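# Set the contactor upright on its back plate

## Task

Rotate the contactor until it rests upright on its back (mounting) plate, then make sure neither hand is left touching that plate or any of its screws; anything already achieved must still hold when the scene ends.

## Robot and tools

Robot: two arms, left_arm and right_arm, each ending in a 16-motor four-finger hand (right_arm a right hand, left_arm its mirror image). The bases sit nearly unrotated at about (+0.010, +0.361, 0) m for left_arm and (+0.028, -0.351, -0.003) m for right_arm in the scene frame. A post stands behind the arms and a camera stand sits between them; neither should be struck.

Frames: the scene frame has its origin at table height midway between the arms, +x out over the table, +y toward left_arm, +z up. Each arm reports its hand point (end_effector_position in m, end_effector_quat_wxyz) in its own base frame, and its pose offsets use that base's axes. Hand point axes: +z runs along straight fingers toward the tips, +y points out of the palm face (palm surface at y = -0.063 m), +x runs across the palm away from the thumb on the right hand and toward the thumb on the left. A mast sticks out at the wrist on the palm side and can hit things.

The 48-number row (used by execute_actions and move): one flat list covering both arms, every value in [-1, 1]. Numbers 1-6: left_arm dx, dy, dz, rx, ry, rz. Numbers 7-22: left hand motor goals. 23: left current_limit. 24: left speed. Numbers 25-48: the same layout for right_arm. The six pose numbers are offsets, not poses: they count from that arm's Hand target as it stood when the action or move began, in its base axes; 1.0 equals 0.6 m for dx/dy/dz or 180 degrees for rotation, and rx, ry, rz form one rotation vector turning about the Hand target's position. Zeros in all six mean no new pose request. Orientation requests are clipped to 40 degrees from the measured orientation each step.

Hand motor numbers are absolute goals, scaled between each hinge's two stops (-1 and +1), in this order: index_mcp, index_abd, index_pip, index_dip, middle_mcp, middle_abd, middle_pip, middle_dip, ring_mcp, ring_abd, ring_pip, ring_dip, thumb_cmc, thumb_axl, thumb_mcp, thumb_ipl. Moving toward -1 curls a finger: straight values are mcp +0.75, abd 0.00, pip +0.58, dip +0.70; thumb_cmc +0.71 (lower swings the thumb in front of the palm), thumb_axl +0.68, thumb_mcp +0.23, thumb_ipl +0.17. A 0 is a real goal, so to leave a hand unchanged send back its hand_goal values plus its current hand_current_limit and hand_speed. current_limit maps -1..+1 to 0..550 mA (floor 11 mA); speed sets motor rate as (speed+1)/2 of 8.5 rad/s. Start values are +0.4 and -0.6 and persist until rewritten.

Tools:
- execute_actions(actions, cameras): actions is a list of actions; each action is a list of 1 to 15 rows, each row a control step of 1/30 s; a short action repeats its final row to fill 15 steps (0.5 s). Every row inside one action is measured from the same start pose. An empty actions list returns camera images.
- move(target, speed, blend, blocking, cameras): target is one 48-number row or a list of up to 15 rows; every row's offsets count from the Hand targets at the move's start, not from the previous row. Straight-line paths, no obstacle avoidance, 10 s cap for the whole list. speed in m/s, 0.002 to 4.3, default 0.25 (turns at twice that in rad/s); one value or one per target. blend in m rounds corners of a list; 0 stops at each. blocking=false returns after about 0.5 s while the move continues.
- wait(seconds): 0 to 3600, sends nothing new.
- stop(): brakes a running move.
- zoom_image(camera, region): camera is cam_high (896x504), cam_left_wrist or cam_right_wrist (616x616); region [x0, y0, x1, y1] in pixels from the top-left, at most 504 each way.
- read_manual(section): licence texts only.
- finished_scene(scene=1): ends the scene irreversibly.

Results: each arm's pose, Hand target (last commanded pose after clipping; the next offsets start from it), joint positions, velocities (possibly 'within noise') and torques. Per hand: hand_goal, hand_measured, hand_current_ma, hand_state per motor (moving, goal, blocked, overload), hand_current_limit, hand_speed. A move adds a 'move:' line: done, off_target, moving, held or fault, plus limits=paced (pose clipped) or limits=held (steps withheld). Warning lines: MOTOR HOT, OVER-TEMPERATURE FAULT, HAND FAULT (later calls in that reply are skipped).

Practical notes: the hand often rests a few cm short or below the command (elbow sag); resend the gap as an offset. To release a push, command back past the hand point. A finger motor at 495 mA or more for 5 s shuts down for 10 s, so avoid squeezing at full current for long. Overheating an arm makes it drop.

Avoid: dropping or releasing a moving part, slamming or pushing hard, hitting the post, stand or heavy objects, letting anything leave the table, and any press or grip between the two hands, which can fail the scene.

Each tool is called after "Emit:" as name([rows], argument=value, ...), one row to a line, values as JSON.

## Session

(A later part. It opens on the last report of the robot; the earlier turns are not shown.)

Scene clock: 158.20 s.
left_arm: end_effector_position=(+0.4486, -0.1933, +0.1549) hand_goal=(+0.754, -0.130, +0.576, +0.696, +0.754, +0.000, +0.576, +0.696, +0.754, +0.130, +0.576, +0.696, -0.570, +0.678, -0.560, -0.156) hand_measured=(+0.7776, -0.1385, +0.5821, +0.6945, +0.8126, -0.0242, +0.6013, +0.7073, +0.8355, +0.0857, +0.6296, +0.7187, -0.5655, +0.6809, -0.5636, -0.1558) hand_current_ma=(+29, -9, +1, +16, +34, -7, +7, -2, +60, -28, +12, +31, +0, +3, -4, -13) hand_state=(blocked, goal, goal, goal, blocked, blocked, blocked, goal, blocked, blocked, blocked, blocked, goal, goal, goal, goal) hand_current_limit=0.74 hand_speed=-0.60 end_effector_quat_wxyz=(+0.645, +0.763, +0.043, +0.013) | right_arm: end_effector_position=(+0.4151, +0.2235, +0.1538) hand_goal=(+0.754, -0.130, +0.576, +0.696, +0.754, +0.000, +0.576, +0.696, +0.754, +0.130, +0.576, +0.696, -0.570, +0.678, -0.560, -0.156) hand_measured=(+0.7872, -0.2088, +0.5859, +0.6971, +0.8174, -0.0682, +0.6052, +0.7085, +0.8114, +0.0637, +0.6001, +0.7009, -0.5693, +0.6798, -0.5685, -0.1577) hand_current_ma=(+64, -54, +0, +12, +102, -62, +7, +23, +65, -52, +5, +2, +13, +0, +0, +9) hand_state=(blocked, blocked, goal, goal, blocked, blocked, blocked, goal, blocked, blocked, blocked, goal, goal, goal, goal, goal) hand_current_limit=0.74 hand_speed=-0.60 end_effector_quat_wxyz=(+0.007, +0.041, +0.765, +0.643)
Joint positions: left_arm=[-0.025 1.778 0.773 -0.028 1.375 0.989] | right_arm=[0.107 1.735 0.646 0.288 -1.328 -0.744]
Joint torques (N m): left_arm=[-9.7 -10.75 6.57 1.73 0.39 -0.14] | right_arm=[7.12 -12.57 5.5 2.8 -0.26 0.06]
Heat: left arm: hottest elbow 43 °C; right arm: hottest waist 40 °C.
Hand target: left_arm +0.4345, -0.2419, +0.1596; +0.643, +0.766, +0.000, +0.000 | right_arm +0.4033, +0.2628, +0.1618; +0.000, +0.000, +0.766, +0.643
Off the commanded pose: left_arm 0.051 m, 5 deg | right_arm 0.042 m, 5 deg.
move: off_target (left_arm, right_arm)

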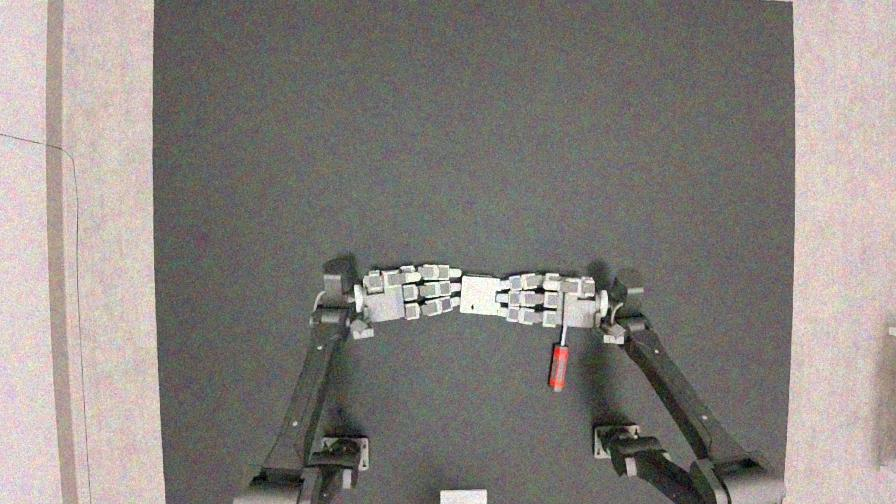

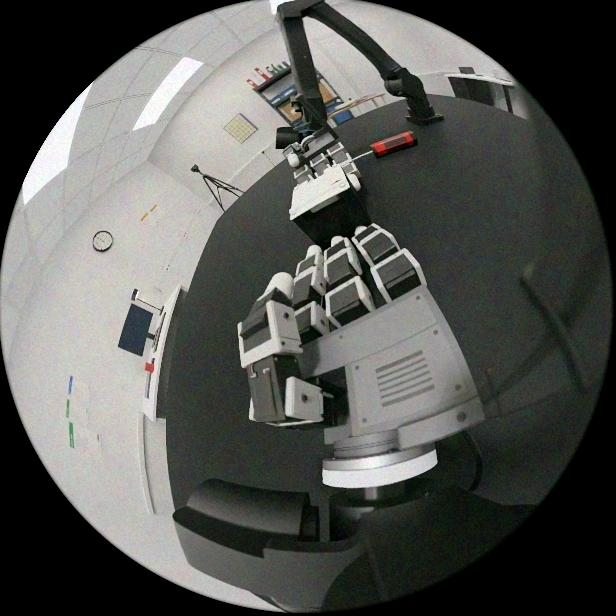

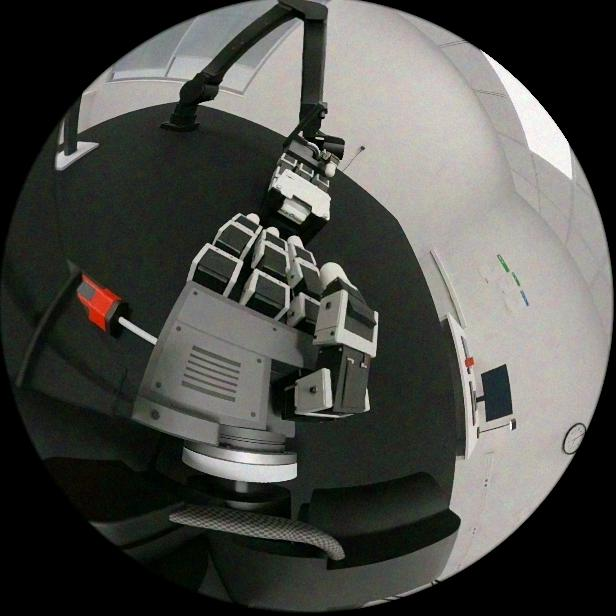

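Emit:
move([
  [0,0.09,0,0,0,0,0.754,-0.13,0.576,0.696,0.754,0,0.576,0.696,0.754,0.13,0.576,0.696,-0.57,0.678,-0.56,-0.156,0.74,-0.6,0,-0.08,0,0,0,0,0.754,-0.13,0.576,0.696,0.754,0,0.576,0.696,0.754,0.13,0.576,0.696,-0.57,0.678,-0.56,-0.156,0.74,-0.6],
  [-0.045,0.09,-0.01,0,0,0,0.754,-0.13,0.576,0.696,0.754,0,0.576,0.696,0.754,0.13,0.576,0.696,-0.57,0.678,-0.56,-0.156,0.74,-0.6,0,-0.08,-0.01,0,0,0,0.754,-0.13,0.576,0.696,0.754,0,0.576,0.696,0.754,0.13,0.576,0.696,-0.57,0.678,-0.56,-0.156,0.74,-0.6],
  [-0.045,0.01,-0.01,0,0,0,0.754,-0.13,0.576,0.696,0.754,0,0.576,0.696,0.754,0.13,0.576,0.696,-0.57,0.678,-0.56,-0.156,0.74,-0.6,0,0,-0.01,0,0,0,0.754,-0.13,0.576,0.696,0.754,0,0.576,0.696,0.754,0.13,0.576,0.696,-0.57,0.678,-0.56,-0.156,0.74,-0.6],
], speed=0.07, cameras=["cam_high"])

Emit:
zoom_image(camera="cam_high", region=[420, 250, 540, 350])

Scene clock: 163.90 s.
left_arm: end_effector_position=(+0.4194, -0.1936, +0.1453) hand_goal=(+0.754, -0.130, +0.576, +0.696, +0.754, +0.000, +0.576, +0.696, +0.754, +0.130, +0.576, +0.696, -0.570, +0.678, -0.560, -0.156) hand_measured=(+0.7860, -0.2293, +0.5885, +0.6971, +0.8089, -0.0755, +0.6052, +0.7073, +0.8005, +0.0813, +0.5924, +0.7034, -0.5655, +0.6809, -0.5636, -0.1558) hand_current_ma=(+5, -36, +13, +1, +50, -46, +8, +0, +9, -40, -7, +6, -4, +11, +2, -7) hand_state=(blocked, blocked, goal, goal, blocked, blocked, blocked, goal, blocked, blocked, goal, goal, goal, goal, goal, goal) hand_current_limit=0.74 hand_speed=-0.60 end_effector_quat_wxyz=(+0.643, +0.765, +0.042, +0.011) | right_arm: end_effector_position=(+0.4190, +0.2246, +0.1587) hand_goal=(+0.754, -0.130, +0.576, +0.696, +0.754, +0.000, +0.576, +0.696, +0.754, +0.130, +0.576, +0.696, -0.570, +0.678, -0.560, -0.156) hand_measured=(+0.7788, -0.1356, +0.5821, +0.6958, +0.8391, -0.0990, +0.6244, +0.7174, +0.7969, +0.0578, +0.5872, +0.6996, -0.5705, +0.6788, -0.5675, -0.1577) hand_current_ma=(+43, +11, +11, +9, +121, -94, +59, +30, +59, -59, +2, -7, +4, +7, -5, +2) hand_state=(blocked, goal, goal, goal, blocked, blocked, blocked, blocked, blocked, blocked, goal, goal, goal, goal, goal, goal) hand_current_limit=0.74 hand_speed=-0.60 end_effector_quat_wxyz=(+0.023, +0.030, +0.765, +0.643)
Joint positions: left_arm=[-0.026 1.754 0.693 -0.001 1.371 1.014] | right_arm=[0.109 1.735 0.655 0.318 -1.319 -0.742]
Joint torques (N m): left_arm=[-8.47 -10.52 6.24 1.7 0.74 -0.21] | right_arm=[6.77 -10.99 4.63 2.52 -0.57 0.06]
Heat: left arm: hottest elbow 43 °C; right arm: hottest waist 40 °C.
Hand target: left_arm +0.4074, -0.2359, +0.1536; +0.643, +0.766, +0.000, +0.000 | right_arm +0.4032, +0.2628, +0.1558; +0.000, +0.000, +0.766, +0.643
Off the commanded pose: left_arm 0.045 m, 5 deg | right_arm 0.041 m, 4 deg.
move: off_target (left_arm, right_arm)

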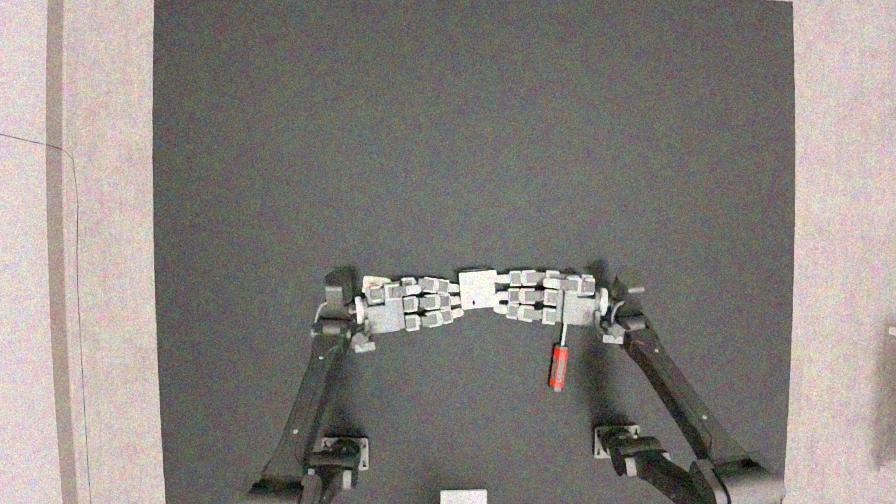

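Scaled by 4.200 from the camera's image (finer frame: 1280x720).

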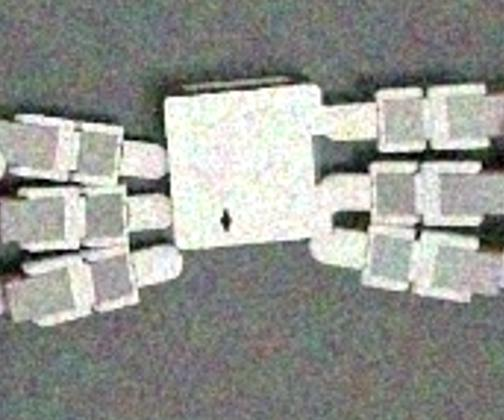

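Emit:
move([
  [0,0.085,0,0,0,0,0.754,-0.13,0.576,0.696,0.754,0,0.576,0.696,0.754,0.13,0.576,0.696,-0.57,0.678,-0.56,-0.156,0.74,-0.6,0,-0.085,0,0,0,0,0.754,-0.13,0.576,0.696,0.754,0,0.576,0.696,0.754,0.13,0.576,0.696,-0.57,0.678,-0.56,-0.156,0.74,-0.6],
  [0.037,0.075,0.01,0,0,0,0.754,-0.13,0.576,0.696,0.754,0,0.576,0.696,0.754,0.13,0.576,0.696,-0.57,0.678,-0.56,-0.156,0.74,-0.6,0.02,-0.075,0,0,0,0,0.754,-0.13,0.576,0.696,0.754,0,0.576,0.696,0.754,0.13,0.576,0.696,-0.57,0.678,-0.56,-0.156,0.74,-0.6],
  [0.017,0.0,0.01,0,0,0,0.754,-0.13,0.576,0.696,0.754,0,0.576,0.696,0.754,0.13,0.576,0.696,-0.57,0.678,-0.56,-0.156,0.74,-0.6,0,0,0,0,0,0,0.754,-0.13,0.576,0.696,0.754,0,0.576,0.696,0.754,0.13,0.576,0.696,-0.57,0.678,-0.56,-0.156,0.74,-0.6],
], speed=0.07, cameras=["cam_high"])

Emit:
zoom_image(camera="cam_high", region=[420, 240, 540, 340])

Scene clock: 169.63 s.
left_arm: end_effector_position=(+0.4303, -0.1917, +0.1527) hand_goal=(+0.754, -0.130, +0.576, +0.696, +0.754, +0.000, +0.576, +0.696, +0.754, +0.130, +0.576, +0.696, -0.570, +0.678, -0.560, -0.156) hand_measured=(+0.7812, -0.1488, +0.5847, +0.6971, +0.8186, -0.1517, +0.6142, +0.7124, +0.8005, +0.0095, +0.5911, +0.7047, -0.5655, +0.6809, -0.5636, -0.1549) hand_current_ma=(+20, -6, +19, -11, +51, -67, +13, +1, +27, -48, -5, -9, -12, -6, +3, -13) hand_state=(blocked, goal, goal, goal, blocked, blocked, blocked, goal, blocked, blocked, goal, goal, goal, goal, goal, goal) hand_current_limit=0.74 hand_speed=-0.60 end_effector_quat_wxyz=(+0.645, +0.763, +0.043, +0.013) | right_arm: end_effector_position=(+0.4143, +0.2241, +0.1532) hand_goal=(+0.754, -0.130, +0.576, +0.696, +0.754, +0.000, +0.576, +0.696, +0.754, +0.130, +0.576, +0.696, -0.570, +0.678, -0.560, -0.156) hand_measured=(+0.7800, -0.1400, +0.5808, +0.6958, +0.8138, -0.1356, +0.6103, +0.7111, +0.7981, +0.0227, +0.5885, +0.6996, -0.5705, +0.6788, -0.5685, -0.1587) hand_current_ma=(+28, +10, +11, +17, +94, -127, +45, +15, +55, -103, -2, -1, -2, +6, +4, +8) hand_state=(blocked, goal, goal, goal, blocked, blocked, blocked, goal, blocked, blocked, goal, goal, goal, goal, goal, goal) hand_current_limit=0.74 hand_speed=-0.60 end_effector_quat_wxyz=(+0.011, +0.035, +0.764, +0.645)
Joint positions: left_arm=[-0.022 1.752 0.723 -0.02 1.375 1.005] | right_arm=[0.109 1.743 0.644 0.314 -1.33 -0.741]
Joint torques (N m): left_arm=[-9.05 -10.23 6.52 1.47 0.61 -0.21] | right_arm=[6.83 -11.63 5.31 2.71 -0.13 0.05]
Heat: left arm: hottest elbow 43 °C; right arm: hottest waist 40 °C.
Hand target: left_arm +0.4176, -0.2359, +0.1597; +0.643, +0.766, +0.000, -0.001 | right_arm +0.4032, +0.2628, +0.1558; +0.000, +0.000, +0.766, +0.643
Off the commanded pose: left_arm 0.046 m, 5 deg | right_arm 0.040 m, 4 deg.
move: off_target (left_arm, right_arm)

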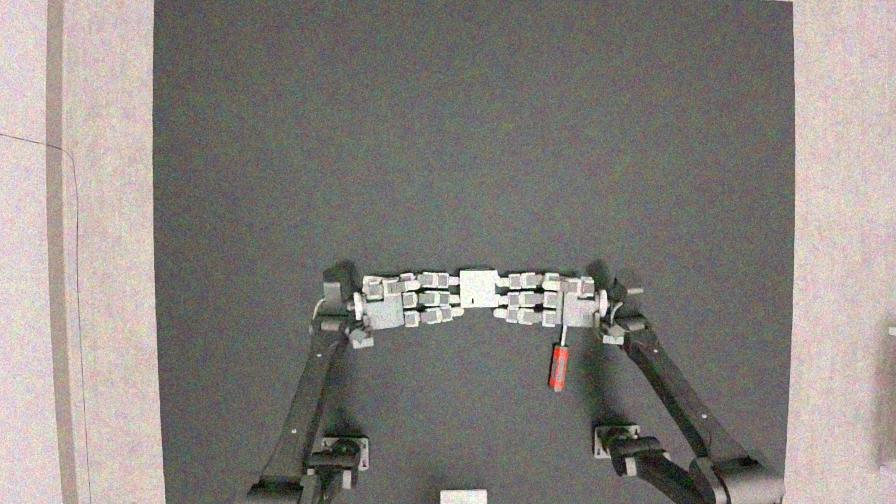

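Scaled by 4.200 from the camera's image (finer frame: 1280x720).

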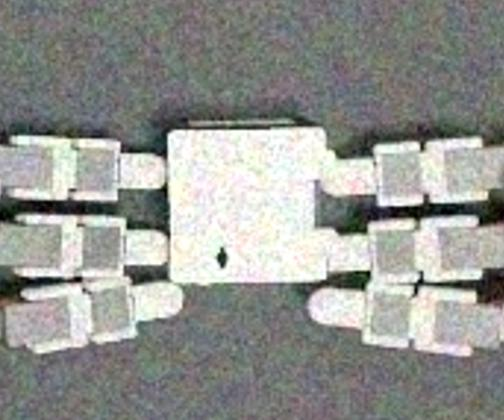

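Emit:
move([
  [0,0.085,0,0,0,0,0.754,-0.13,0.576,0.696,0.754,0,0.576,0.696,0.754,0.13,0.576,0.696,-0.57,0.678,-0.56,-0.156,0.74,-0.6,0,-0.085,0,0,0,0,0.754,-0.13,0.576,0.696,0.754,0,0.576,0.696,0.754,0.13,0.576,0.696,-0.57,0.678,-0.56,-0.156,0.74,-0.6],
  [0.045,0.075,0.0,0,0,0,0.754,-0.13,0.576,0.696,0.754,0,0.576,0.696,0.754,0.13,0.576,0.696,-0.57,0.678,-0.56,-0.156,0.74,-0.6,0.045,-0.075,0,0,0,0,0.754,-0.13,0.576,0.696,0.754,0,0.576,0.696,0.754,0.13,0.576,0.696,-0.57,0.678,-0.56,-0.156,0.74,-0.6],
  [0.025,0.0,0.0,0,0,0,0.754,-0.13,0.576,0.696,0.754,0,0.576,0.696,0.754,0.13,0.576,0.696,-0.57,0.678,-0.56,-0.156,0.74,-0.6,0.025,0,0,0,0,0,0.754,-0.13,0.576,0.696,0.754,0,0.576,0.696,0.754,0.13,0.576,0.696,-0.57,0.678,-0.56,-0.156,0.74,-0.6],
], speed=0.07, cameras=["cam_high", "cam_left_wrist"])

Emit:
zoom_image(camera="cam_high", region=[420, 240, 540, 340])

Emit:
zoom_image(camera="cam_left_wrist", region=[250, 130, 410, 290])

Scene clock: 175.83 s.
left_arm: end_effector_position=(+0.4433, -0.1937, +0.1498) hand_goal=(+0.754, -0.130, +0.576, +0.696, +0.754, +0.000, +0.576, +0.696, +0.754, +0.130, +0.576, +0.696, -0.570, +0.678, -0.560, -0.156) hand_measured=(+0.7884, -0.2206, +0.5898, +0.6996, +0.8114, -0.1209, +0.6103, +0.7124, +0.8005, +0.0373, +0.5924, +0.7047, -0.5655, +0.6809, -0.5636, -0.1558) hand_current_ma=(+17, -40, +8, -5, +53, -65, +25, +7, +11, -54, -8, +18, +2, -11, +7, -1) hand_state=(blocked, blocked, goal, goal, blocked, blocked, blocked, goal, blocked, blocked, goal, goal, goal, goal, goal, goal) hand_current_limit=0.74 hand_speed=-0.60 end_effector_quat_wxyz=(+0.644, +0.764, +0.042, +0.008) | right_arm: end_effector_position=(+0.4326, +0.2243, +0.1538) hand_goal=(+0.754, -0.130, +0.576, +0.696, +0.754, +0.000, +0.576, +0.696, +0.754, +0.130, +0.576, +0.696, -0.570, +0.678, -0.560, -0.156) hand_measured=(+0.7800, -0.1385, +0.5808, +0.6958, +0.8029, -0.1151, +0.6001, +0.7034, +0.7969, +0.0432, +0.5885, +0.6996, -0.5693, +0.6788, -0.5685, -0.1577) hand_current_ma=(+38, -16, +14, -1, +64, -107, +18, +14, +46, -77, +0, -5, -1, +7, +1, +9) hand_state=(blocked, goal, goal, goal, blocked, blocked, blocked, goal, blocked, blocked, goal, goal, goal, goal, goal, goal) hand_current_limit=0.74 hand_speed=-0.60 end_effector_quat_wxyz=(+0.016, +0.033, +0.765, +0.643)
Joint positions: left_arm=[-0.025 1.783 0.769 -0.065 1.375 1.029] | right_arm=[0.104 1.769 0.698 0.278 -1.328 -0.761]
Joint torques (N m): left_arm=[-8.41 -11.75 6.95 1.54 0.71 -0.2] | right_arm=[6.71 -12.57 4.82 2.55 -0.47 0.06]
Heat: left arm: hottest elbow 43 °C; right arm: hottest waist 40 °C.
Hand target: left_arm +0.4327, -0.2359, +0.1596; +0.643, +0.766, +0.000, -0.001 | right_arm +0.4182, +0.2628, +0.1558; +0.000, +0.000, +0.766, +0.643
Off the commanded pose: left_arm 0.045 m, 5 deg | right_arm 0.041 m, 4 deg.
move: off_target (left_arm, right_arm)

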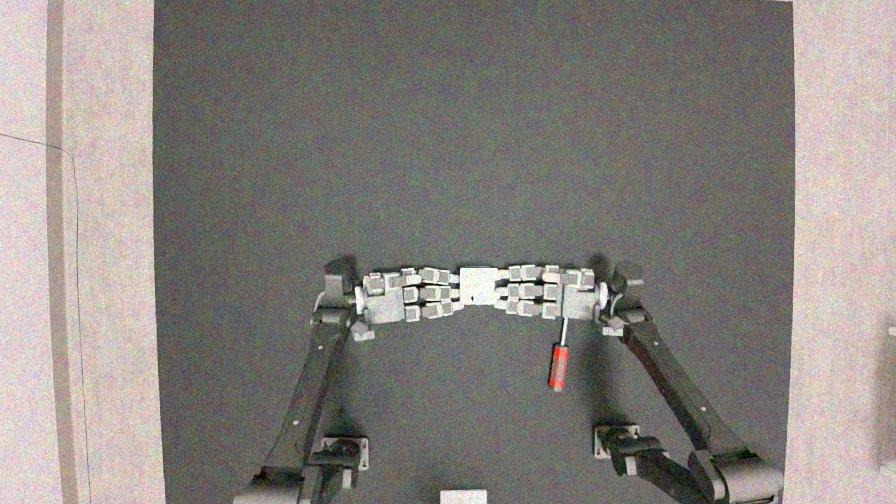

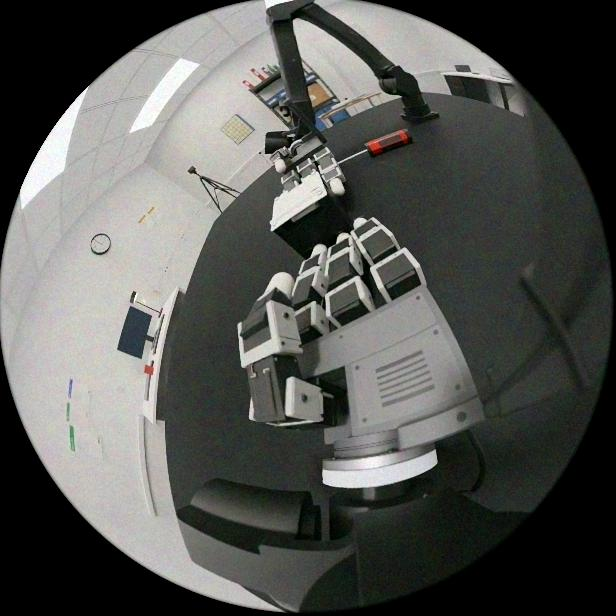

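Scaled by 4.200 from the camera's image (finer frame: 1280x720).

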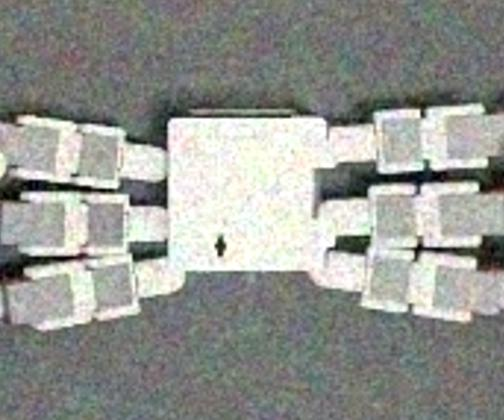

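Scaled by 3.150 from the camera's image (finer frame: 880x880).

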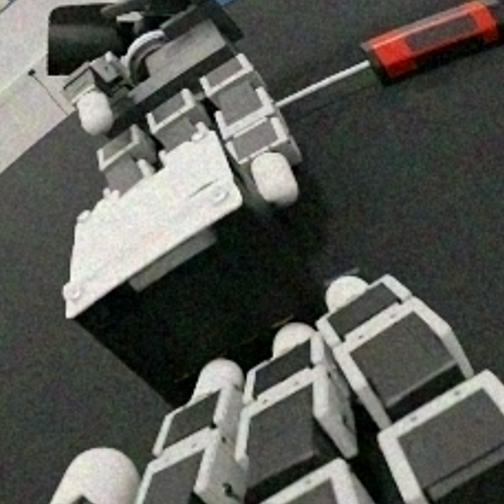

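Emit:
move([
  [0,-0.02,0.06,0,0,0,0.754,-0.13,0.576,0.696,0.754,0,0.576,0.696,0.754,0.13,0.576,0.696,-0.57,0.678,-0.56,-0.156,0.76,-0.6,0,0.02,0.06,0,0,0,0.754,-0.13,0.576,0.696,0.754,0,0.576,0.696,0.754,0.13,0.576,0.696,-0.57,0.678,-0.56,-0.156,0.76,-0.6],
], speed=0.04, cameras=["cam_high", "cam_left_wrist"])

Emit:
zoom_image(camera="cam_left_wrist", region=[250, 130, 410, 290])

Scene clock: 177.97 s.
left_arm: end_effector_position=(+0.4481, -0.2041, +0.1747) hand_goal=(+0.754, -0.130, +0.576, +0.696, +0.754, +0.000, +0.576, +0.696, +0.754, +0.130, +0.576, +0.696, -0.570, +0.678, -0.560, -0.156) hand_measured=(+0.8801, -0.2206, +0.6604, +0.7302, +0.9139, -0.1180, +0.6694, +0.7455, +0.8005, +0.0476, +0.5949, +0.7047, -0.5655, +0.6809, -0.5636, -0.1558) hand_current_ma=(+117, -19, +56, +14, +171, -53, +62, +35, +18, -41, -5, +12, -4, +0, -1, -12) hand_state=(blocked, blocked, blocked, blocked, blocked, blocked, blocked, blocked, blocked, blocked, goal, goal, goal, goal, goal, goal) hand_current_limit=0.76 hand_speed=-0.60 end_effector_quat_wxyz=(+0.635, +0.771, +0.054, +0.008) | right_arm: end_effector_position=(+0.4348, +0.2341, +0.1752) hand_goal=(+0.754, -0.130, +0.576, +0.696, +0.754, +0.000, +0.576, +0.696, +0.754, +0.130, +0.576, +0.696, -0.570, +0.678, -0.560, -0.156) hand_measured=(+0.8379, -0.1224, +0.6193, +0.7111, +0.8753, -0.0960, +0.6450, +0.7366, +0.8415, +0.0432, +0.6155, +0.7111, -0.5693, +0.6788, -0.5685, -0.1568) hand_current_ma=(+141, +13, +55, +23, +212, -90, +95, +54, +131, -81, +46, +8, +0, +2, +0, +14) hand_state=(blocked, goal, blocked, goal, blocked, blocked, blocked, blocked, blocked, blocked, blocked, goal, goal, goal, goal, goal) hand_current_limit=0.76 hand_speed=-0.60 end_effector_quat_wxyz=(+0.019, +0.041, +0.769, +0.638)
Joint positions: left_arm=[-0.049 1.705 0.764 -0.043 1.335 0.914] | right_arm=[0.129 1.703 0.695 0.278 -1.29 -0.686]
Joint torques (N m): left_arm=[-9 -11.46 7.92 1.77 1.69 -0.19] | right_arm=[7 -14.51 6.24 1.68 -1.12 0.09]
Heat: left arm: hottest elbow 43 °C; right arm: hottest waist 40 °C.
Hand target: left_arm +0.4326, -0.2479, +0.1956; +0.643, +0.766, +0.000, -0.001 | right_arm +0.4182, +0.2748, +0.1918; +0.000, +0.000, +0.766, +0.643
Off the commanded pose: left_arm 0.051 m, 6 deg | right_arm 0.047 m, 5 deg.
move: off_target (left_arm, right_arm)

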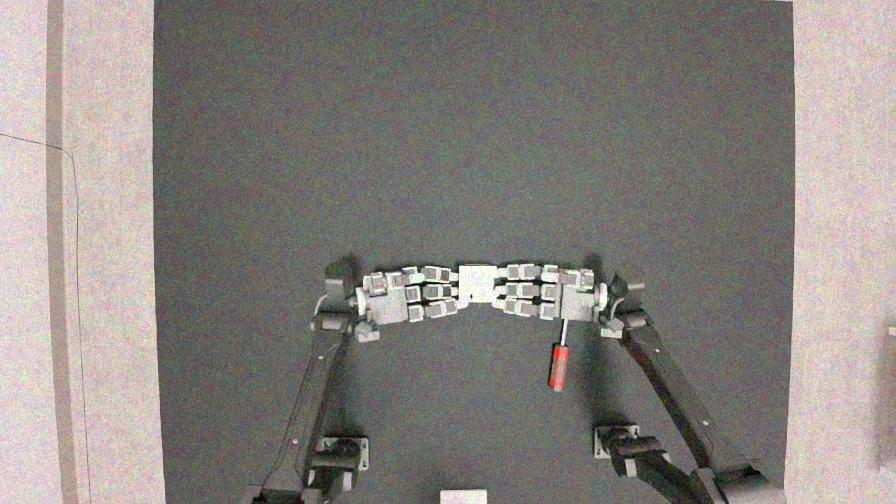

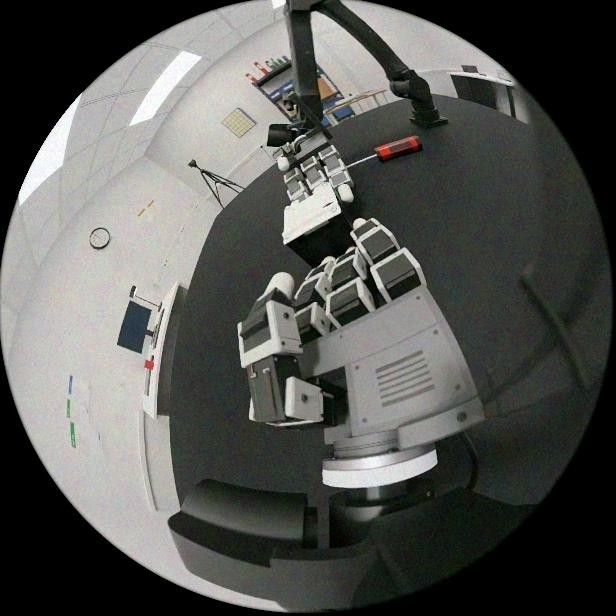

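Scaled by 3.150 from the camera's image (finer frame: 880x880).

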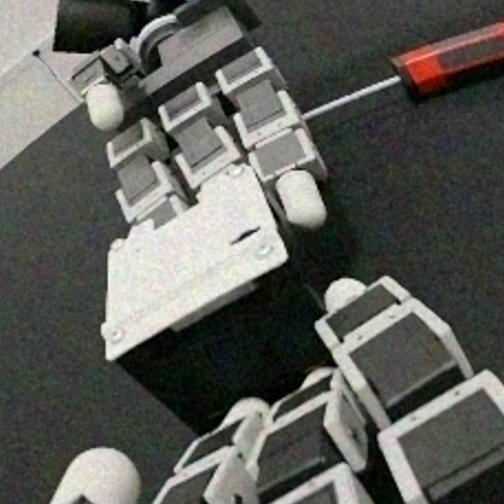

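Emit:
move([
  [0,0,0,0,0,0,0.55,-0.13,0.48,0.65,0.55,0,0.48,0.65,0.6,0.13,0.52,0.67,-0.57,0.678,-0.56,-0.156,0.76,-0.9,0,0,0,0,0,0,0.55,-0.13,0.48,0.65,0.55,0,0.48,0.65,0.6,0.13,0.52,0.67,-0.57,0.678,-0.56,-0.156,0.76,-0.9],
], speed=0.04, cameras=["cam_high", "cam_left_wrist"])

Emit:
zoom_image(camera="cam_left_wrist", region=[250, 130, 410, 290])

Scene clock: 179.47 s.
left_arm: end_effector_position=(+0.4487, -0.2041, +0.1748) hand_goal=(+0.550, -0.130, +0.480, +0.650, +0.550, +0.000, +0.480, +0.650, +0.600, +0.130, +0.520, +0.670, -0.570, +0.678, -0.560, -0.156) hand_measured=(+0.8753, -0.2191, +0.6604, +0.7289, +0.9090, -0.1165, +0.6681, +0.7442, +0.7788, +0.0461, +0.5924, +0.7022, -0.5655, +0.6809, -0.5636, -0.1558) hand_current_ma=(+493, -47, +194, +52, +492, -66, +224, +86, +211, -38, +31, +16, +0, -7, +7, +3) hand_state=(blocked, blocked, blocked, blocked, blocked, blocked, blocked, blocked, blocked, blocked, blocked, blocked, goal, goal, goal, goal) hand_current_limit=0.76 hand_speed=-0.90 end_effector_quat_wxyz=(+0.634, +0.771, +0.054, +0.010) | right_arm: end_effector_position=(+0.4354, +0.2341, +0.1749) hand_goal=(+0.550, -0.130, +0.480, +0.650, +0.550, +0.000, +0.480, +0.650, +0.600, +0.130, +0.520, +0.670, -0.570, +0.678, -0.560, -0.156) hand_measured=(+0.8379, -0.1092, +0.6129, +0.7022, +0.8765, -0.0858, +0.6386, +0.7366, +0.7716, +0.0432, +0.5924, +0.7047, -0.5693, +0.6777, -0.5685, -0.1587) hand_current_ma=(+492, +23, +237, +79, +481, -82, +261, +137, +312, -85, +91, +38, +2, +16, +10, +0) hand_state=(blocked, blocked, blocked, blocked, blocked, blocked, blocked, blocked, blocked, blocked, blocked, blocked, goal, goal, goal, goal) hand_current_limit=0.76 hand_speed=-0.90 end_effector_quat_wxyz=(+0.018, +0.043, +0.769, +0.638)
Joint positions: left_arm=[-0.049 1.705 0.764 -0.037 1.332 0.911] | right_arm=[0.129 1.703 0.695 0.278 -1.288 -0.683]
Joint torques (N m): left_arm=[-9.17 -11.63 7.75 1.57 1.84 -0.21] | right_arm=[7.06 -14.68 6.26 1.8 -1.21 0.06]
Heat: left arm: hottest elbow 43 °C; right arm: hottest waist 40 °C.
Hand target: left_arm +0.4327, -0.2479, +0.1956; +0.643, +0.766, +0.000, -0.001 | right_arm +0.4182, +0.2748, +0.1918; +0.000, +0.000, +0.766, +0.643
Off the commanded pose: left_arm 0.051 m, 6 deg | right_arm 0.047 m, 5 deg.
move: done

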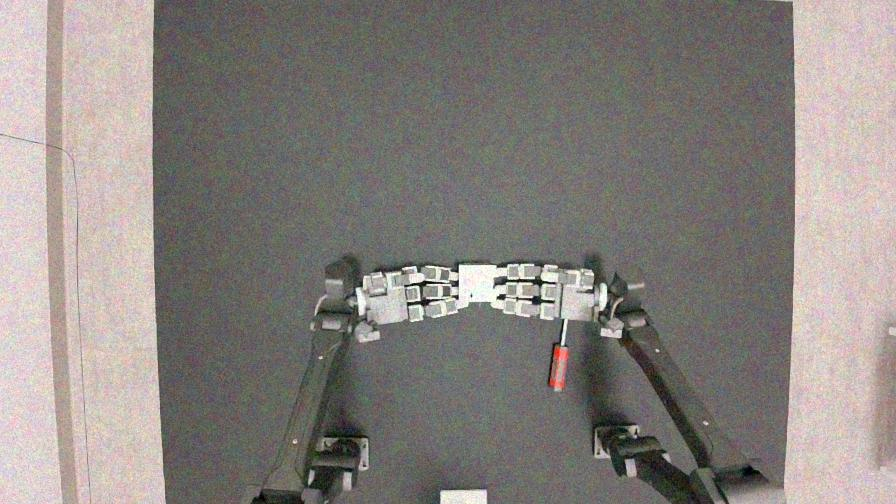

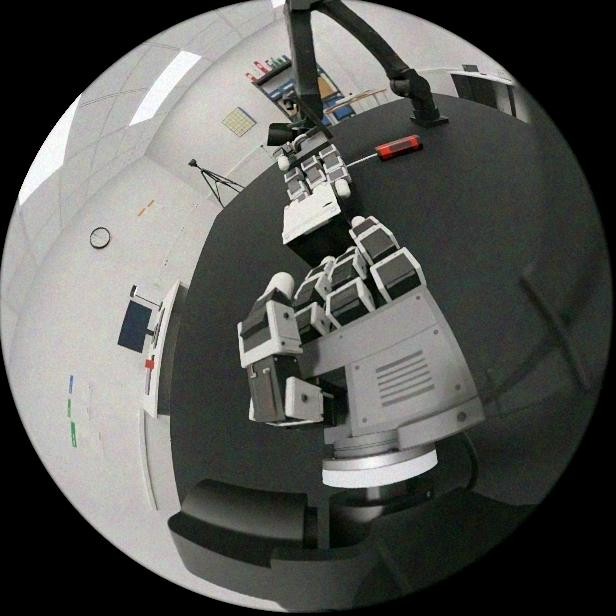

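Scaled by 3.150 from the camera's image (finer frame: 880x880).

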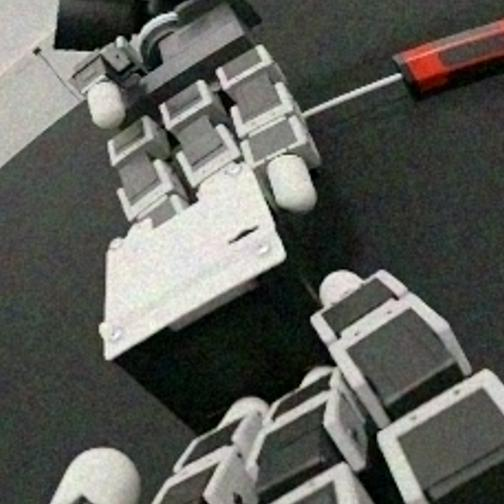

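Emit:
move([
  [0,0.02,-0.05,0,0,0,0.72,-0.13,0.56,0.69,0.72,0,0.56,0.69,0.72,0.13,0.56,0.69,-0.57,0.678,-0.56,-0.156,0.7,-0.7,0,-0.02,-0.05,0,0,0,0.72,-0.13,0.56,0.69,0.72,0,0.56,0.69,0.72,0.13,0.56,0.69,-0.57,0.678,-0.56,-0.156,0.7,-0.7],
  [-0.11,0.02,-0.05,0,0,0,0.72,-0.13,0.56,0.69,0.72,0,0.56,0.69,0.72,0.13,0.56,0.69,-0.57,0.678,-0.56,-0.156,0.7,-0.7,-0.11,-0.02,-0.05,0,0,0,0.72,-0.13,0.56,0.69,0.72,0,0.56,0.69,0.72,0.13,0.56,0.69,-0.57,0.678,-0.56,-0.156,0.7,-0.7],
], speed=0.05, cameras=["cam_high"])

Emit:
zoom_image(camera="cam_high", region=[420, 250, 540, 350])

Scene clock: 188.67 s.
left_arm: end_effector_position=(+0.3899, -0.2004, +0.1618) hand_goal=(+0.720, -0.130, +0.560, +0.690, +0.720, +0.000, +0.560, +0.690, +0.720, +0.130, +0.560, +0.690, -0.570, +0.678, -0.560, -0.156) hand_measured=(+0.8367, -0.0257, +0.6373, +0.7276, +0.8632, +0.0988, +0.6463, +0.7391, +0.7631, +0.1223, +0.5731, +0.6958, -0.5655, +0.6809, -0.5636, -0.1558) hand_current_ma=(+103, +39, +78, +14, +155, +26, +69, +36, +21, -15, +3, +25, +3, +13, +1, +0) hand_state=(blocked, blocked, blocked, blocked, blocked, blocked, blocked, blocked, blocked, goal, goal, goal, goal, goal, goal, goal) hand_current_limit=0.70 hand_speed=-0.70 end_effector_quat_wxyz=(+0.636, +0.770, +0.033, +0.030) | right_arm: end_effector_position=(+0.3773, +0.2316, +0.1546) hand_goal=(+0.720, -0.130, +0.560, +0.690, +0.720, +0.000, +0.560, +0.690, +0.720, +0.130, +0.560, +0.690, -0.570, +0.678, -0.560, -0.156) hand_measured=(+0.7619, -0.0008, +0.5693, +0.6945, +0.7945, +0.1457, +0.5936, +0.7085, +0.7523, +0.1237, +0.5654, +0.6945, -0.5693, +0.6798, -0.5685, -0.1587) hand_current_ma=(+59, +127, +21, +14, +103, +150, +46, +12, +26, -8, +1, -6, +5, +2, +1, +7) hand_state=(blocked, blocked, goal, goal, blocked, blocked, blocked, goal, blocked, goal, goal, goal, goal, goal, goal, goal) hand_current_limit=0.70 hand_speed=-0.70 end_effector_quat_wxyz=(+0.026, +0.038, +0.771, +0.636)
Joint positions: left_arm=[-0.046 1.648 0.597 0.098 1.338 0.945] | right_arm=[0.142 1.671 0.523 0.447 -1.271 -0.67]
Joint torques (N m): left_arm=[-8.64 -8.94 4.56 1.09 1.73 -0.17] | right_arm=[6.42 -11.81 2.97 2.19 -1.73 0.04]
Heat: left arm: hottest elbow 42 °C; right arm: hottest waist 40 °C.
Hand target: left_arm +0.3667, -0.2359, +0.1656; +0.643, +0.766, +0.000, -0.001 | right_arm +0.3522, +0.2628, +0.1617; +0.000, +0.000, +0.766, +0.643
Off the commanded pose: left_arm 0.043 m, 5 deg | right_arm 0.041 m, 5 deg.
move: off_target (left_arm, right_arm)

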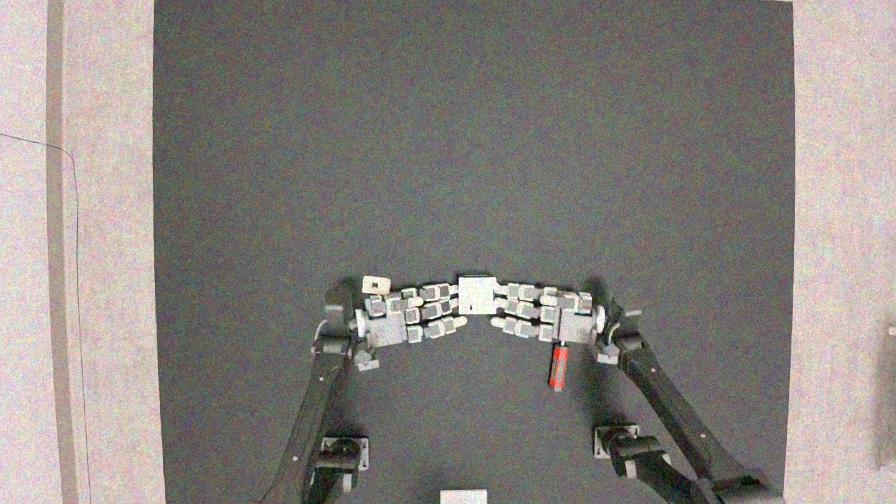

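Scaled by 4.200 from the camera's image (finer frame: 1280x720).

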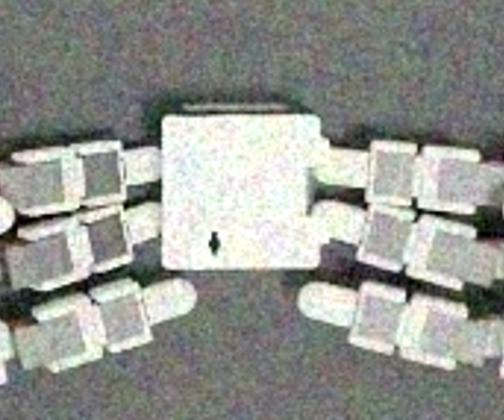

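Emit:
move([
  [-0.08,0,0,0,0,0,0.72,-0.13,0.56,0.69,0.72,0,0.56,0.69,0.72,0.13,0.56,0.69,-0.57,0.678,-0.56,-0.156,0.7,-0.7,-0.08,0,0,0,0,0,0.72,-0.13,0.56,0.69,0.72,0,0.56,0.69,0.72,0.13,0.56,0.69,-0.57,0.678,-0.56,-0.156,0.7,-0.7],
], speed=0.05, cameras=["cam_high"])

Emit:
zoom_image(camera="cam_high", region=[420, 250, 540, 350])

Scene clock: 190.97 s.
left_arm: end_effector_position=(+0.3437, -0.2024, +0.1618) hand_goal=(+0.720, -0.130, +0.560, +0.690, +0.720, +0.000, +0.560, +0.690, +0.720, +0.130, +0.560, +0.690, -0.570, +0.678, -0.560, -0.156) hand_measured=(+0.8379, -0.0125, +0.6386, +0.7276, +0.8644, +0.1120, +0.6475, +0.7404, +0.7631, +0.1208, +0.5731, +0.6958, -0.5655, +0.6809, -0.5636, -0.1558) hand_current_ma=(+101, +47, +57, +7, +154, +35, +71, +20, +41, -21, -2, +13, -8, +3, -5, +4) hand_state=(blocked, blocked, blocked, blocked, blocked, blocked, blocked, blocked, blocked, goal, goal, goal, goal, goal, goal, goal) hand_current_limit=0.70 hand_speed=-0.70 end_effector_quat_wxyz=(+0.634, +0.772, +0.036, +0.034) | right_arm: end_effector_position=(+0.3314, +0.2331, +0.1550) hand_goal=(+0.720, -0.130, +0.560, +0.690, +0.720, +0.000, +0.560, +0.690, +0.720, +0.130, +0.560, +0.690, -0.570, +0.678, -0.560, -0.156) hand_measured=(+0.7619, +0.0270, +0.5705, +0.6945, +0.7945, +0.1736, +0.5949, +0.7073, +0.7523, +0.1237, +0.5667, +0.6958, -0.5693, +0.6798, -0.5675, -0.1577) hand_current_ma=(+61, +158, +6, +19, +116, +170, +33, +27, +29, -10, -2, -13, +2, +8, -5, +6) hand_state=(blocked, blocked, goal, goal, blocked, blocked, blocked, goal, blocked, goal, goal, goal, goal, goal, goal, goal) hand_current_limit=0.70 hand_speed=-0.70 end_effector_quat_wxyz=(+0.030, +0.042, +0.771, +0.634)
Joint positions: left_arm=[-0.06 1.556 0.456 0.207 1.319 0.886] | right_arm=[0.172 1.599 0.385 0.581 -1.237 -0.598]
Joint torques (N m): left_arm=[-9 -7.18 4.31 0.98 1.94 -0.2] | right_arm=[6.83 -9.82 2.76 2.32 -1.91 0]
Heat: left arm: hottest elbow 42 °C; right arm: hottest waist 40 °C.
Hand target: left_arm +0.3186, -0.2358, +0.1657; +0.643, +0.766, +0.000, -0.001 | right_arm +0.3042, +0.2628, +0.1618; +0.000, +0.000, +0.766, +0.643
Off the commanded pose: left_arm 0.042 m, 6 deg | right_arm 0.041 m, 6 deg.
move: off_target (left_arm, right_arm)

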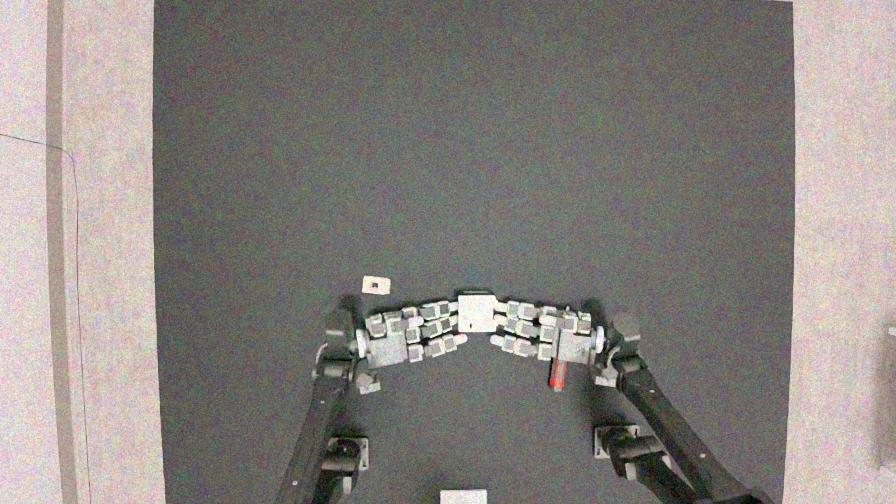

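Scaled by 4.200 from the camera's image (finer frame: 1280x720).

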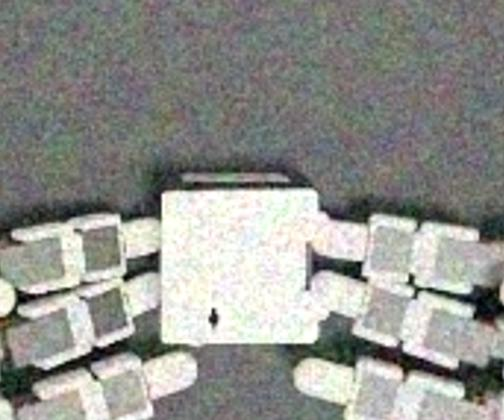

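Emit:
move([
  [0.0,0.125,0,0,0,0,0.72,0,0.56,0.69,0.72,0,0.56,0.69,0.3,0,0,0.4,-0.57,0.678,-0.56,-0.156,0.7,-0.5,0.0,-0.108,0.007,0,0,0,0.72,0,0.56,0.69,0.72,0,0.56,0.69,0.3,0,0,0.4,-0.57,0.678,-0.56,-0.156,0.7,-0.5],
  [0.079,0.125,0,0,0,0,0.72,0,0.56,0.69,0.72,0,0.56,0.69,-0.068,0,-0.883,0.116,-0.57,0.678,-0.56,-0.156,0.7,-0.5,0.073,-0.108,0.007,0,0,0,0.72,0,0.56,0.69,0.72,0,0.56,0.69,-0.068,0,-0.883,0.116,-0.57,0.678,-0.56,-0.156,0.7,-0.5],
], speed=0.08, cameras=["all"])

Emit:
zoom_image(camera="cam_high", region=[420, 250, 540, 350])

Scene clock: 197.63 s.
left_arm: end_effector_position=(+0.3549, -0.1600, +0.1593) hand_goal=(+0.720, +0.000, +0.560, +0.690, +0.720, +0.000, +0.560, +0.690, -0.068, +0.000, -0.882, +0.116, -0.570, +0.678, -0.560, -0.156) hand_measured=(+0.7607, +0.0109, +0.5770, +0.6983, +0.7655, +0.0095, +0.5757, +0.6983, -0.0497, +0.0036, -0.8897, +0.1123, -0.5655, +0.6809, -0.5636, -0.1558) hand_current_ma=(+23, +9, +16, +17, +27, -5, -1, -8, -3, -16, -11, +19, -8, -1, -14, +4) hand_state=(blocked, goal, goal, goal, blocked, goal, goal, goal, goal, goal, goal, goal, goal, goal, goal, goal) hand_current_limit=0.70 hand_speed=-0.50 end_effector_quat_wxyz=(+0.644, +0.765, +0.009, -0.007) | right_arm: end_effector_position=(+0.3340, +0.2017, +0.1598) hand_goal=(+0.720, +0.000, +0.560, +0.690, +0.720, +0.000, +0.560, +0.690, -0.068, +0.000, -0.882, +0.116, -0.570, +0.678, -0.560, -0.156) hand_measured=(+0.7619, +0.0109, +0.5731, +0.6945, +0.7679, +0.0095, +0.5757, +0.6996, -0.0509, +0.0036, -0.8897, +0.1110, -0.5680, +0.6788, -0.5675, -0.1587) hand_current_ma=(+71, +17, +9, +13, +52, +2, +5, +12, +13, +6, -25, +1, +0, +2, -14, +1) hand_state=(blocked, goal, goal, goal, blocked, goal, goal, goal, goal, goal, goal, goal, goal, goal, goal, goal) hand_current_limit=0.70 hand_speed=-0.50 end_effector_quat_wxyz=(-0.013, +0.005, +0.766, +0.642)
Joint positions: left_arm=[0.078 1.738 0.747 -0.998 1.384 1.974] | right_arm=[0.052 1.599 0.568 -0.329 -1.391 -1.33]
Joint torques (N m): left_arm=[-1.2 -8.35 7.87 -1.07 1.08 0.02] | right_arm=[-0.56 -8.76 7.34 0.42 -1.38 -0.2]
Heat: left arm: hottest elbow 42 °C; right arm: hottest waist 40 °C.
Hand target: left_arm +0.3660, -0.1609, +0.1656; +0.643, +0.766, +0.000, -0.001 | right_arm +0.3480, +0.1980, +0.1659; +0.000, +0.000, +0.766, +0.643
Off the commanded pose: left_arm 0.013 m, 1 deg | right_arm 0.016 m, 2 deg.
move: off_target (left_arm, right_arm); target 2's new numbers were sent with right_arm's hand 0.015 m and 2 deg from that target

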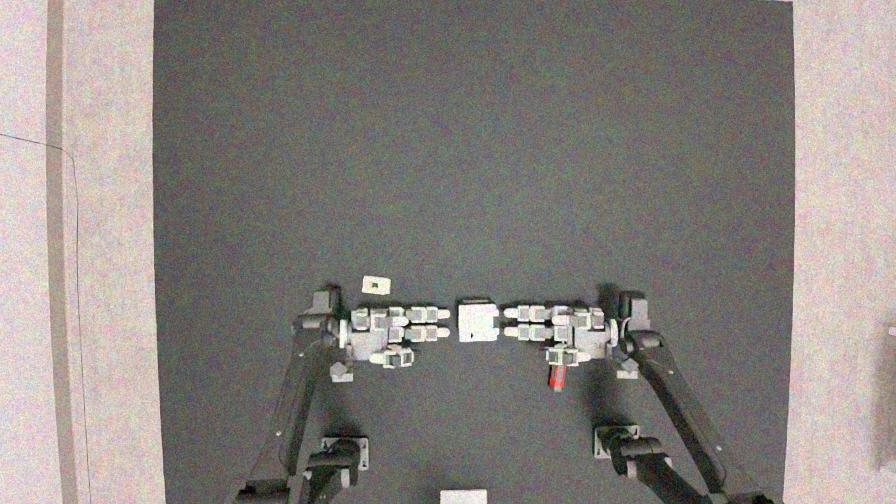

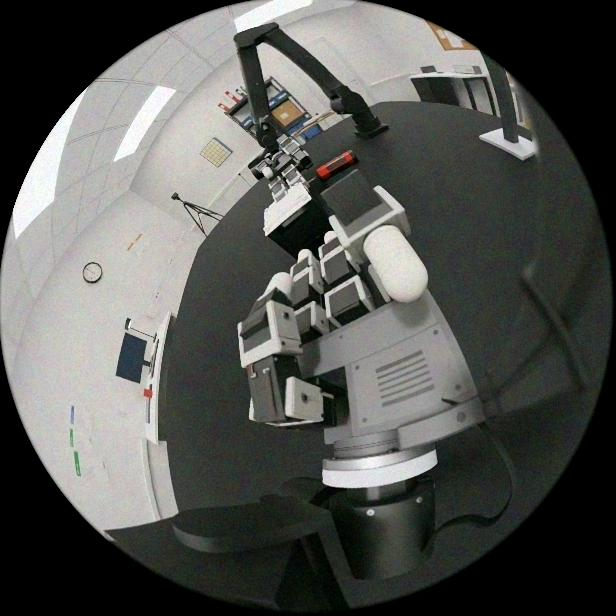

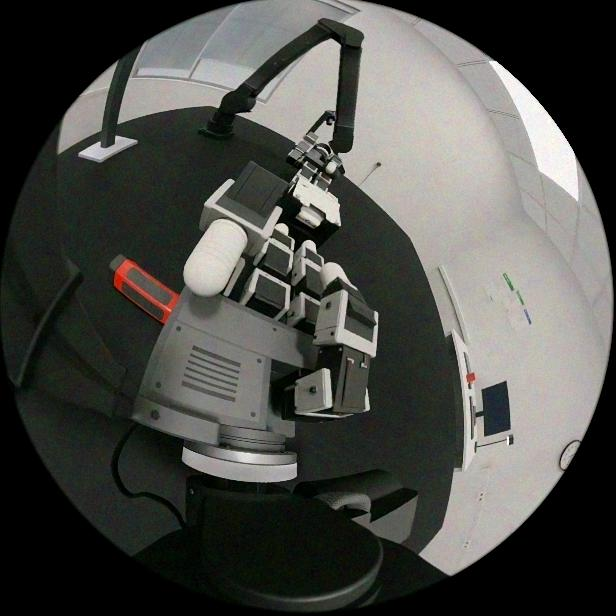

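Scaled by 4.200 from the camera's image (finer frame: 1280x720).

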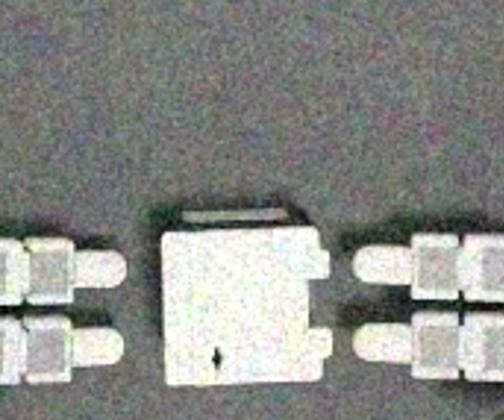

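Emit:
move([
  [-0.02,-0.0935,0,0,0,0,0.72,0,0.56,0.69,0.72,0,0.56,0.69,-0.068,0,-0.883,0.116,-0.57,0.678,-0.56,-0.156,0.7,-0.5,-0.02,0.102,0,0,0,0,0.72,0,0.56,0.69,0.72,0,0.56,0.69,-0.068,0,-0.883,0.116,-0.57,0.678,-0.56,-0.156,0.7,-0.5],
], speed=0.05, cameras=["cam_high","cam_right_wrist"])

Emit:
zoom_image(camera="cam_high", region=[420, 250, 540, 350])

Emit:
zoom_image(camera="cam_right_wrist", region=[220, 130, 380, 290])

Scene clock: 203.33 s.
left_arm: end_effector_position=(+0.3671, -0.1856, +0.1611) hand_goal=(+0.720, +0.000, +0.560, +0.690, +0.720, +0.000, +0.560, +0.690, -0.068, +0.000, -0.882, +0.116, -0.570, +0.678, -0.560, -0.156) hand_measured=(+0.7607, -0.0110, +0.5782, +0.6971, +0.7848, -0.1620, +0.5898, +0.6983, -0.0497, +0.0021, -0.8884, +0.1123, -0.5655, +0.6798, -0.5645, -0.1558) hand_current_ma=(+31, -6, +12, +6, +43, -88, +5, -7, -2, -8, +2, +21, -11, +1, -14, -9) hand_state=(blocked, goal, goal, goal, blocked, blocked, blocked, goal, goal, goal, goal, goal, goal, goal, goal, goal) hand_current_limit=0.70 hand_speed=-0.50 end_effector_quat_wxyz=(+0.643, +0.765, +0.033, +0.016) | right_arm: end_effector_position=(+0.3456, +0.2292, +0.1642) hand_goal=(+0.720, +0.000, +0.560, +0.690, +0.720, +0.000, +0.560, +0.690, -0.068, +0.000, -0.882, +0.116, -0.570, +0.678, -0.560, -0.156) hand_measured=(+0.7716, -0.1019, +0.5808, +0.6958, +0.7752, -0.1151, +0.6013, +0.7289, -0.0509, +0.0021, -0.8897, +0.1097, -0.5693, +0.6788, -0.5685, -0.1577) hand_current_ma=(+97, -96, +22, +17, +78, -122, +54, +47, +18, -3, -9, -17, +2, +27, -2, +2) hand_state=(blocked, blocked, blocked, goal, blocked, blocked, blocked, blocked, goal, goal, goal, goal, goal, goal, goal, goal) hand_current_limit=0.70 hand_speed=-0.50 end_effector_quat_wxyz=(+0.010, +0.032, +0.765, +0.643)
Joint positions: left_arm=[-0.005 1.62 0.581 -0.14 1.383 1.155] | right_arm=[0.147 1.597 0.451 0.437 -1.304 -0.665]
Joint torques (N m): left_arm=[-8 -8.64 5.56 1.22 1.07 -0.23] | right_arm=[6.36 -8.06 5.22 2.8 -0.14 0.02]
Heat: left arm: hottest elbow 41 °C; right arm: hottest waist 40 °C.
Hand target: left_arm +0.3540, -0.2170, +0.1656; +0.643, +0.766, +0.000, -0.001 | right_arm +0.3361, +0.2592, +0.1659; +0.000, +0.000, +0.766, +0.643
Off the commanded pose: left_arm 0.034 m, 4 deg | right_arm 0.032 m, 4 deg.
move: off_target (left_arm, right_arm)

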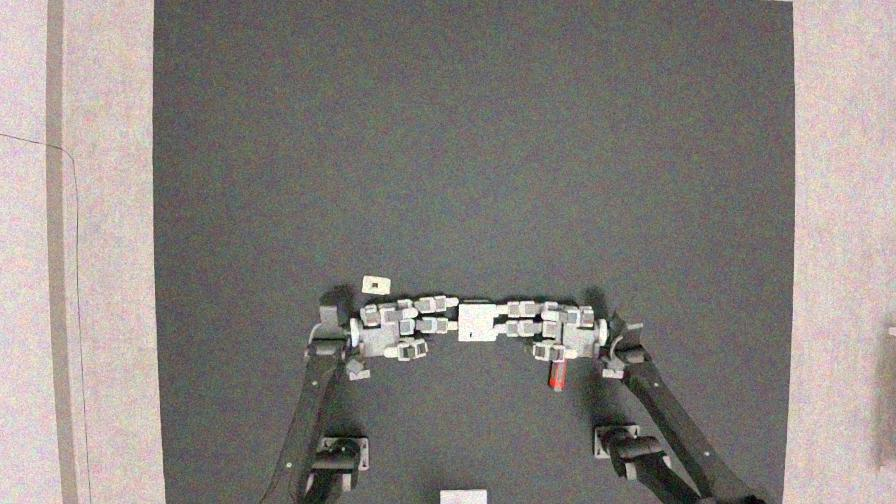

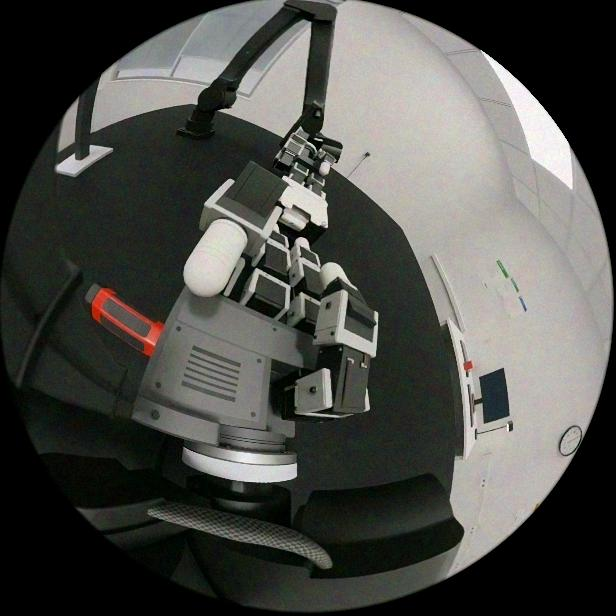

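Scaled by 4.200 from the camera's image (finer frame: 1280x720).

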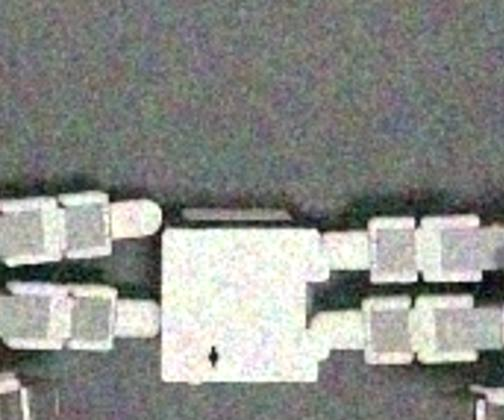

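Scaled by 3.150 from the camera's image (finer frame: 880x880).

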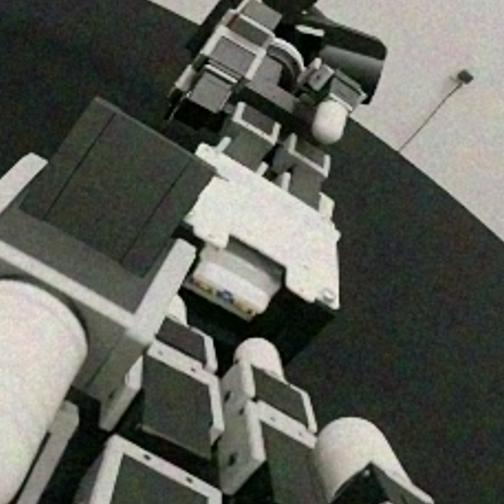

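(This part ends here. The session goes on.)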